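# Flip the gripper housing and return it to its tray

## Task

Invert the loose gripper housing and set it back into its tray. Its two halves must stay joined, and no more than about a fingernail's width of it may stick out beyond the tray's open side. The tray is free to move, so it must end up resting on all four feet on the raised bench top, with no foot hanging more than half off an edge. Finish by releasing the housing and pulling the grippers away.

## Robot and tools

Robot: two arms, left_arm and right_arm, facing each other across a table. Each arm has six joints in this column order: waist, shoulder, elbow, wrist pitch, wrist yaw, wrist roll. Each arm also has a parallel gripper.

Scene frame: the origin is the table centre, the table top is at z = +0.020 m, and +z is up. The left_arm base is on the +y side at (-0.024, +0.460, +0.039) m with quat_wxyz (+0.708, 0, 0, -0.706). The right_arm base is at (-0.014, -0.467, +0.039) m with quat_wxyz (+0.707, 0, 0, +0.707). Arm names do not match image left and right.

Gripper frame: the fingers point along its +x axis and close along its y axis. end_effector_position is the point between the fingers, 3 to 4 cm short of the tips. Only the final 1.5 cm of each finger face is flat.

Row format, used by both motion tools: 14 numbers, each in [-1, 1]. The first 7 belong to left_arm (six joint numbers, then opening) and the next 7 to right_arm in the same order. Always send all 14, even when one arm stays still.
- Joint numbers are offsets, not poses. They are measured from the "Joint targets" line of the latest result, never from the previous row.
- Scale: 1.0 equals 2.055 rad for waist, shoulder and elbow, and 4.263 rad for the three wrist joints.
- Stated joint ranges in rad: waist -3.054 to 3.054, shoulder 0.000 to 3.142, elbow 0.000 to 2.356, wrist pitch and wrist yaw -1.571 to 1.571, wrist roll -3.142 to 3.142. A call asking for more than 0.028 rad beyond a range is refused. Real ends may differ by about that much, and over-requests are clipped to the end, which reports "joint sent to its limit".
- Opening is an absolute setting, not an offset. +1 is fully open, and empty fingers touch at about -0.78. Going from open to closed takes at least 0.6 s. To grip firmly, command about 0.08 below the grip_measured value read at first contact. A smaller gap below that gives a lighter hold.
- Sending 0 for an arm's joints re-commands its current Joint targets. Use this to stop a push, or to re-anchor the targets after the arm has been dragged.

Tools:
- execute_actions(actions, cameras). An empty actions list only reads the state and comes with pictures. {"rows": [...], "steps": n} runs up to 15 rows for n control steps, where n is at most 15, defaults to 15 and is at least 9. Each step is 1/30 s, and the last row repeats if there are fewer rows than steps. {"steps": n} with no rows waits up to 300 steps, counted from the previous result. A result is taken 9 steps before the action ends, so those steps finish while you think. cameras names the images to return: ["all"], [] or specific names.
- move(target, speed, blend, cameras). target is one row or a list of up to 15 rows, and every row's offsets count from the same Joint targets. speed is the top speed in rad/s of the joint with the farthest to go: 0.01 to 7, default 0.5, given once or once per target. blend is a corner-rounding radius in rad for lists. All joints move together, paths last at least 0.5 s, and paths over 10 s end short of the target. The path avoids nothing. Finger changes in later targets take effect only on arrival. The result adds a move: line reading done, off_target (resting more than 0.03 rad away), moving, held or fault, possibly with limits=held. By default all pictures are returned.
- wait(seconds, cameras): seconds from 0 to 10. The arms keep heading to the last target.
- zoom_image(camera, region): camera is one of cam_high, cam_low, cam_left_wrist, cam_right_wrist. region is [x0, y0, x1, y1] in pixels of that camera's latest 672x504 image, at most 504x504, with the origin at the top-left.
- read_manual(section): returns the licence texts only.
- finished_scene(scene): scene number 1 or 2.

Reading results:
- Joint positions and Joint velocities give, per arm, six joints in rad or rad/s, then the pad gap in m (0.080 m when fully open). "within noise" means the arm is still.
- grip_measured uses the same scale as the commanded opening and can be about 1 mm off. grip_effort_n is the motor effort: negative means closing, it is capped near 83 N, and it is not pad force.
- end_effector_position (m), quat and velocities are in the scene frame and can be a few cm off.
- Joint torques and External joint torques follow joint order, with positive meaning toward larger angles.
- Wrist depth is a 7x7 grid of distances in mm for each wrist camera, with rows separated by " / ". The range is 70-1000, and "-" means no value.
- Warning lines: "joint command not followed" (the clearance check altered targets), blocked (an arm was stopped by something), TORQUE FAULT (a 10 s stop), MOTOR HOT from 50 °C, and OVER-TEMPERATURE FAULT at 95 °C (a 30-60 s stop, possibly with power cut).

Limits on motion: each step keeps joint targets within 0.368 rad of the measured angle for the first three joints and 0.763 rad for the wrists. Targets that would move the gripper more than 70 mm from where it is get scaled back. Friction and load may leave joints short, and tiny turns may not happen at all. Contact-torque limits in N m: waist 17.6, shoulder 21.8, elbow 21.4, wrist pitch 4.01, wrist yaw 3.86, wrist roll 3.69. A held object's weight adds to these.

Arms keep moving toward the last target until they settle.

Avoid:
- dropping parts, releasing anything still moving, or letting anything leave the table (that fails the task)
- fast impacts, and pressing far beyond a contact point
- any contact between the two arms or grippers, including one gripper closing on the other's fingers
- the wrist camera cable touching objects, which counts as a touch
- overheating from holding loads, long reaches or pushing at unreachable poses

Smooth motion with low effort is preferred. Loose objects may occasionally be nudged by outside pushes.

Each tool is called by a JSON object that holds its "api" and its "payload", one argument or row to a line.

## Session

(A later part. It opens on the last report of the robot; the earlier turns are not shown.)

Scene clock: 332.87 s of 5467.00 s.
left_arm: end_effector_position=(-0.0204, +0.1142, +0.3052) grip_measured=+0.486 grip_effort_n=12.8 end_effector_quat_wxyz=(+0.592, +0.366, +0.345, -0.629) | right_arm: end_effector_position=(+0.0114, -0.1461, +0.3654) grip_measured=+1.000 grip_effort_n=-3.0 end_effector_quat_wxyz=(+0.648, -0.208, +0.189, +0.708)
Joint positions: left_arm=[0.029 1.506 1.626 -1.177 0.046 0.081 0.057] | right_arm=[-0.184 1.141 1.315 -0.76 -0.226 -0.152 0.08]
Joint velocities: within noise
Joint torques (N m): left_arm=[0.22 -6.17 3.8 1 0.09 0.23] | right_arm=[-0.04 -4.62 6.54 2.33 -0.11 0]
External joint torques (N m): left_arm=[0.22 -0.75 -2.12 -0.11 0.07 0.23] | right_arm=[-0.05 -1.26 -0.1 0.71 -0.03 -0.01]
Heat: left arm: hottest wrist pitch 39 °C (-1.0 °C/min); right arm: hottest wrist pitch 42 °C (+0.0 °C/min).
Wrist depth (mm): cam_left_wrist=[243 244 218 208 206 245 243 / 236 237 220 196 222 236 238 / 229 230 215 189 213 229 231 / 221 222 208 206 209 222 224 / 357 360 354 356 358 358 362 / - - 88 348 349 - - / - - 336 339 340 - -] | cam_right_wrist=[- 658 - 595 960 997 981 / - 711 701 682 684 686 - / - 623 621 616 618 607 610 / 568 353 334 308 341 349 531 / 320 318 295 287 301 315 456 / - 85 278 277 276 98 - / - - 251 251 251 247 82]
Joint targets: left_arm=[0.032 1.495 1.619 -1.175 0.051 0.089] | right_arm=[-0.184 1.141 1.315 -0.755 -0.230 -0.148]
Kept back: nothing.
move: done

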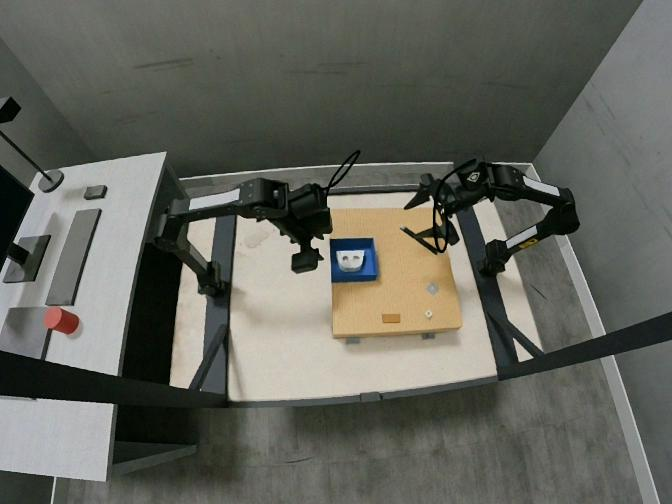

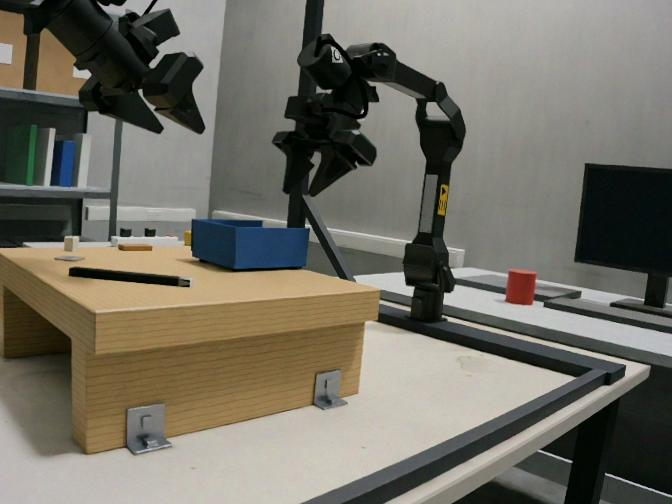

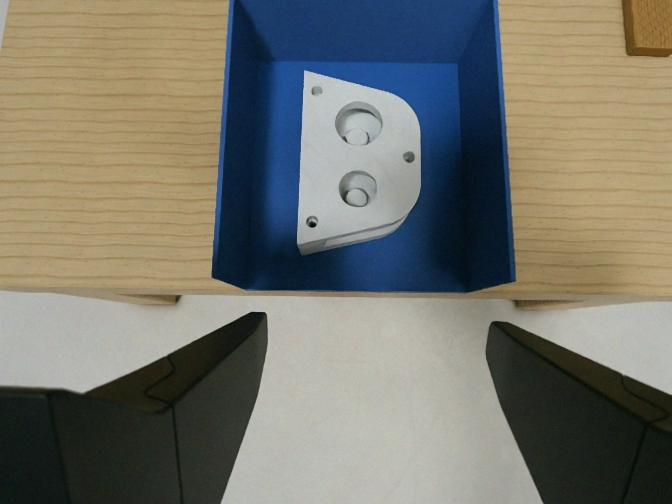

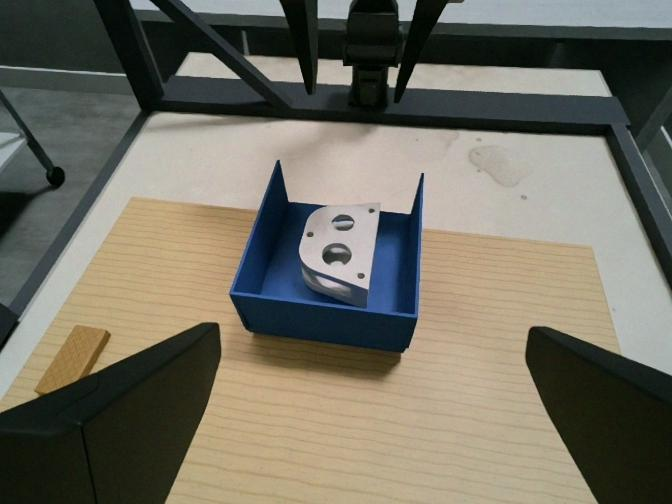

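{"api": "zoom_image", "payload": {
  "camera": "cam_left_wrist",
  "region": [280, 190, 430, 280]
}}

{"api": "zoom_image", "payload": {
  "camera": "cam_right_wrist",
  "region": [290, 250, 390, 320]
}}

{"api": "zoom_image", "payload": {
  "camera": "cam_low",
  "region": [170, 200, 330, 290]
}}

Scaled by 3.360 from the camera's 672x504 image, which has a finer 960x720 frame.

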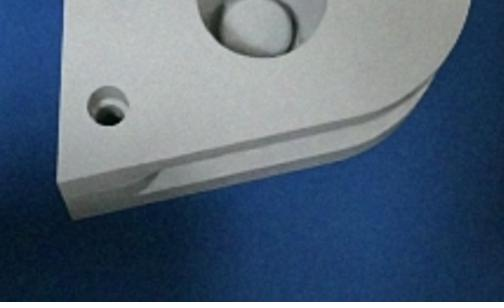

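Scaled by 5.040 from the camera's 672x504 image, which has a finer 960x720 frame.

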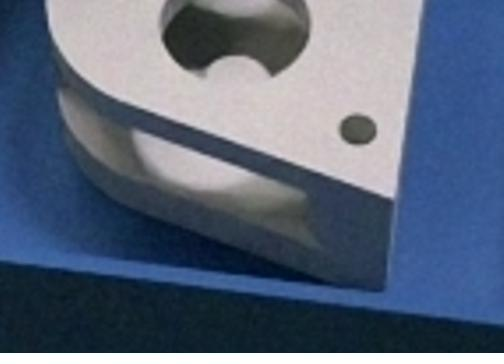

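Scaled by 3.150 from the camera's 672x504 image, which has a finer 960x720 frame.

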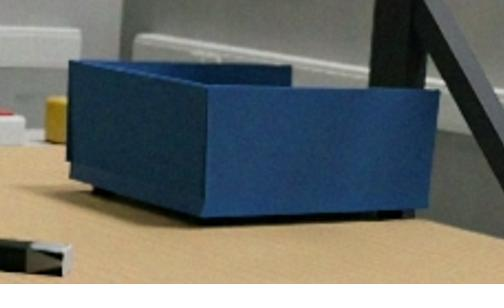

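{"api": "move", "payload": {
  "target": [0.0290, -0.4370, -0.5688, 0.2397, -0.0120, -0.0209, 0.49, 0, 0, 0, 0, 0, 0, 1.0],
  "speed": 0.7
}}

{"api": "zoom_image", "payload": {
  "camera": "cam_left_wrist",
  "region": [150, 100, 500, 400]
}}

Scene clock: 336.07 s of 5467.00 s.
left_arm: end_effector_position=(-0.0019, +0.2000, +0.2495) grip_measured=+0.486 grip_effort_n=13.3 end_effector_quat_wxyz=(+0.727, +0.104, +0.115, -0.669) | right_arm: end_effector_position=(+0.0114, -0.1461, +0.3654) grip_measured=+1.000 grip_effort_n=-2.6 end_effector_quat_wxyz=(+0.648, -0.208, +0.189, +0.708)
Joint positions: left_arm=[0.088 0.604 0.458 -0.166 0.007 0.001 0.057] | right_arm=[-0.184 1.141 1.315 -0.76 -0.226 -0.152 0.08]
Joint velocities: within noise
Joint torques (N m): left_arm=[0.26 -1.37 4.36 2.17 -0.1 -0.08] | right_arm=[-0.04 -4.61 6.54 2.33 -0.11 0]
External joint torques (N m): left_arm=[0.25 -0.62 -2.47 0.5 -0.09 -0.09] | right_arm=[-0.04 -1.24 -0.08 0.71 -0.02 -0.01]
Heat: left arm: hottest wrist pitch 39 °C (-2.0 °C/min); right arm: hottest wrist pitch 42 °C (+0.0 °C/min).
Wrist depth (mm): cam_left_wrist=[- - - - - - 620 / - - 468 463 487 495 658 / - 348 330 290 264 295 348 / 468 254 257 238 237 242 269 / 400 265 246 247 237 225 226 / - - 89 347 349 - - / - - 283 300 300 - -] | cam_right_wrist=[- 654 - 418 410 - 988 / - 719 707 694 692 683 - / - 615 617 617 613 614 610 / 569 352 332 307 340 346 530 / 319 318 296 287 302 314 458 / - 85 277 278 276 98 - / - - 253 251 250 246 82]
Joint targets: left_arm=[0.091 0.597 0.449 -0.154 0.000 0.000] | right_arm=[-0.184 1.141 1.315 -0.755 -0.230 -0.148]
Kept back: nothing.
move: done

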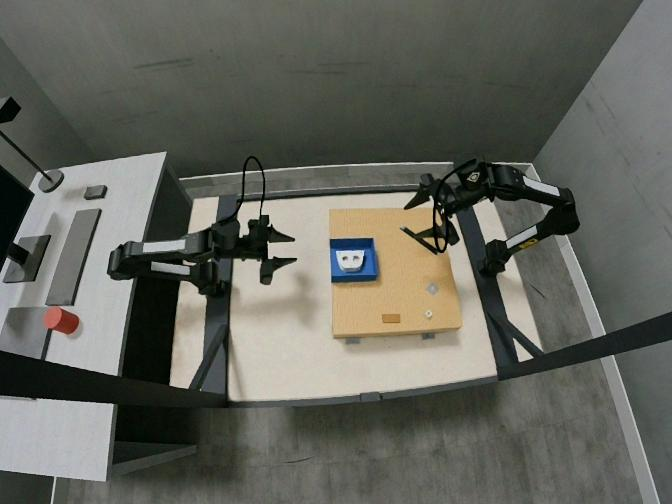

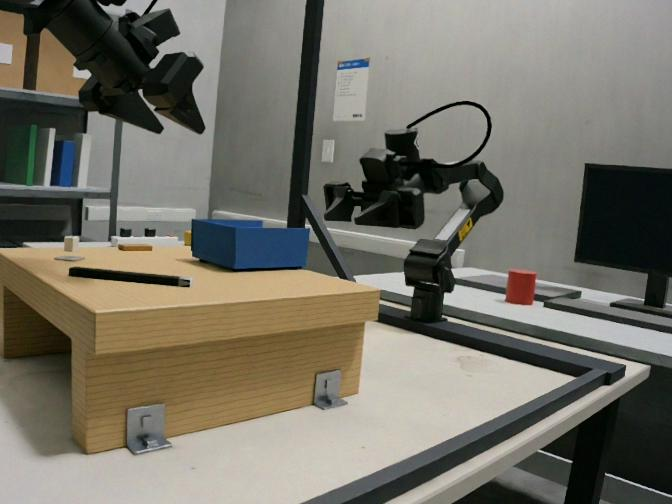

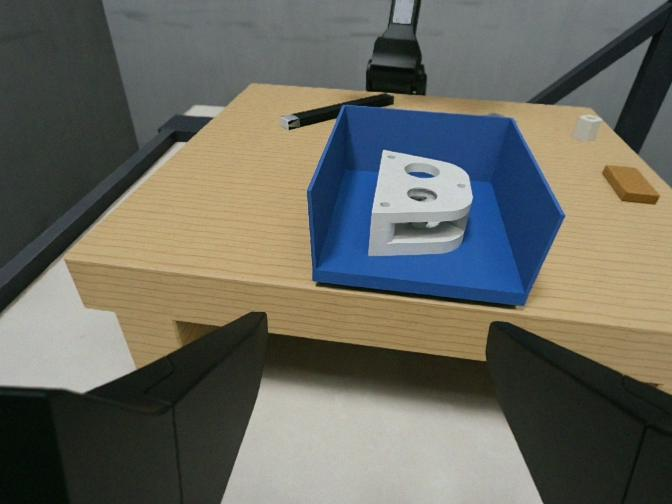

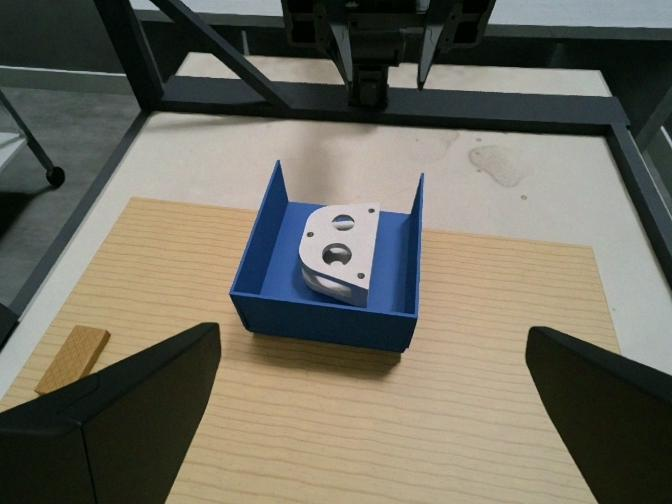

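Scaled by 1.440 from the camera's 672x504 image, which has a finer 960x720 frame.

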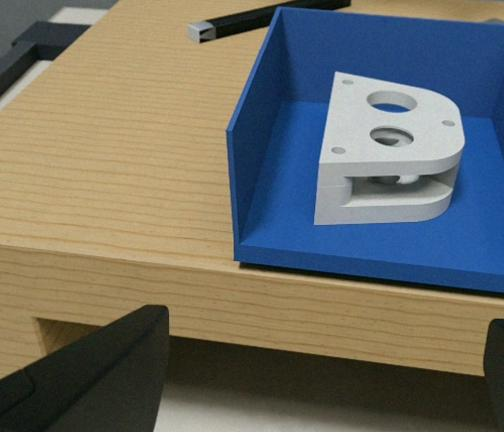

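{"api": "finished_scene", "payload": {
  "scene": 1
}}

The scene is finished: the task was done.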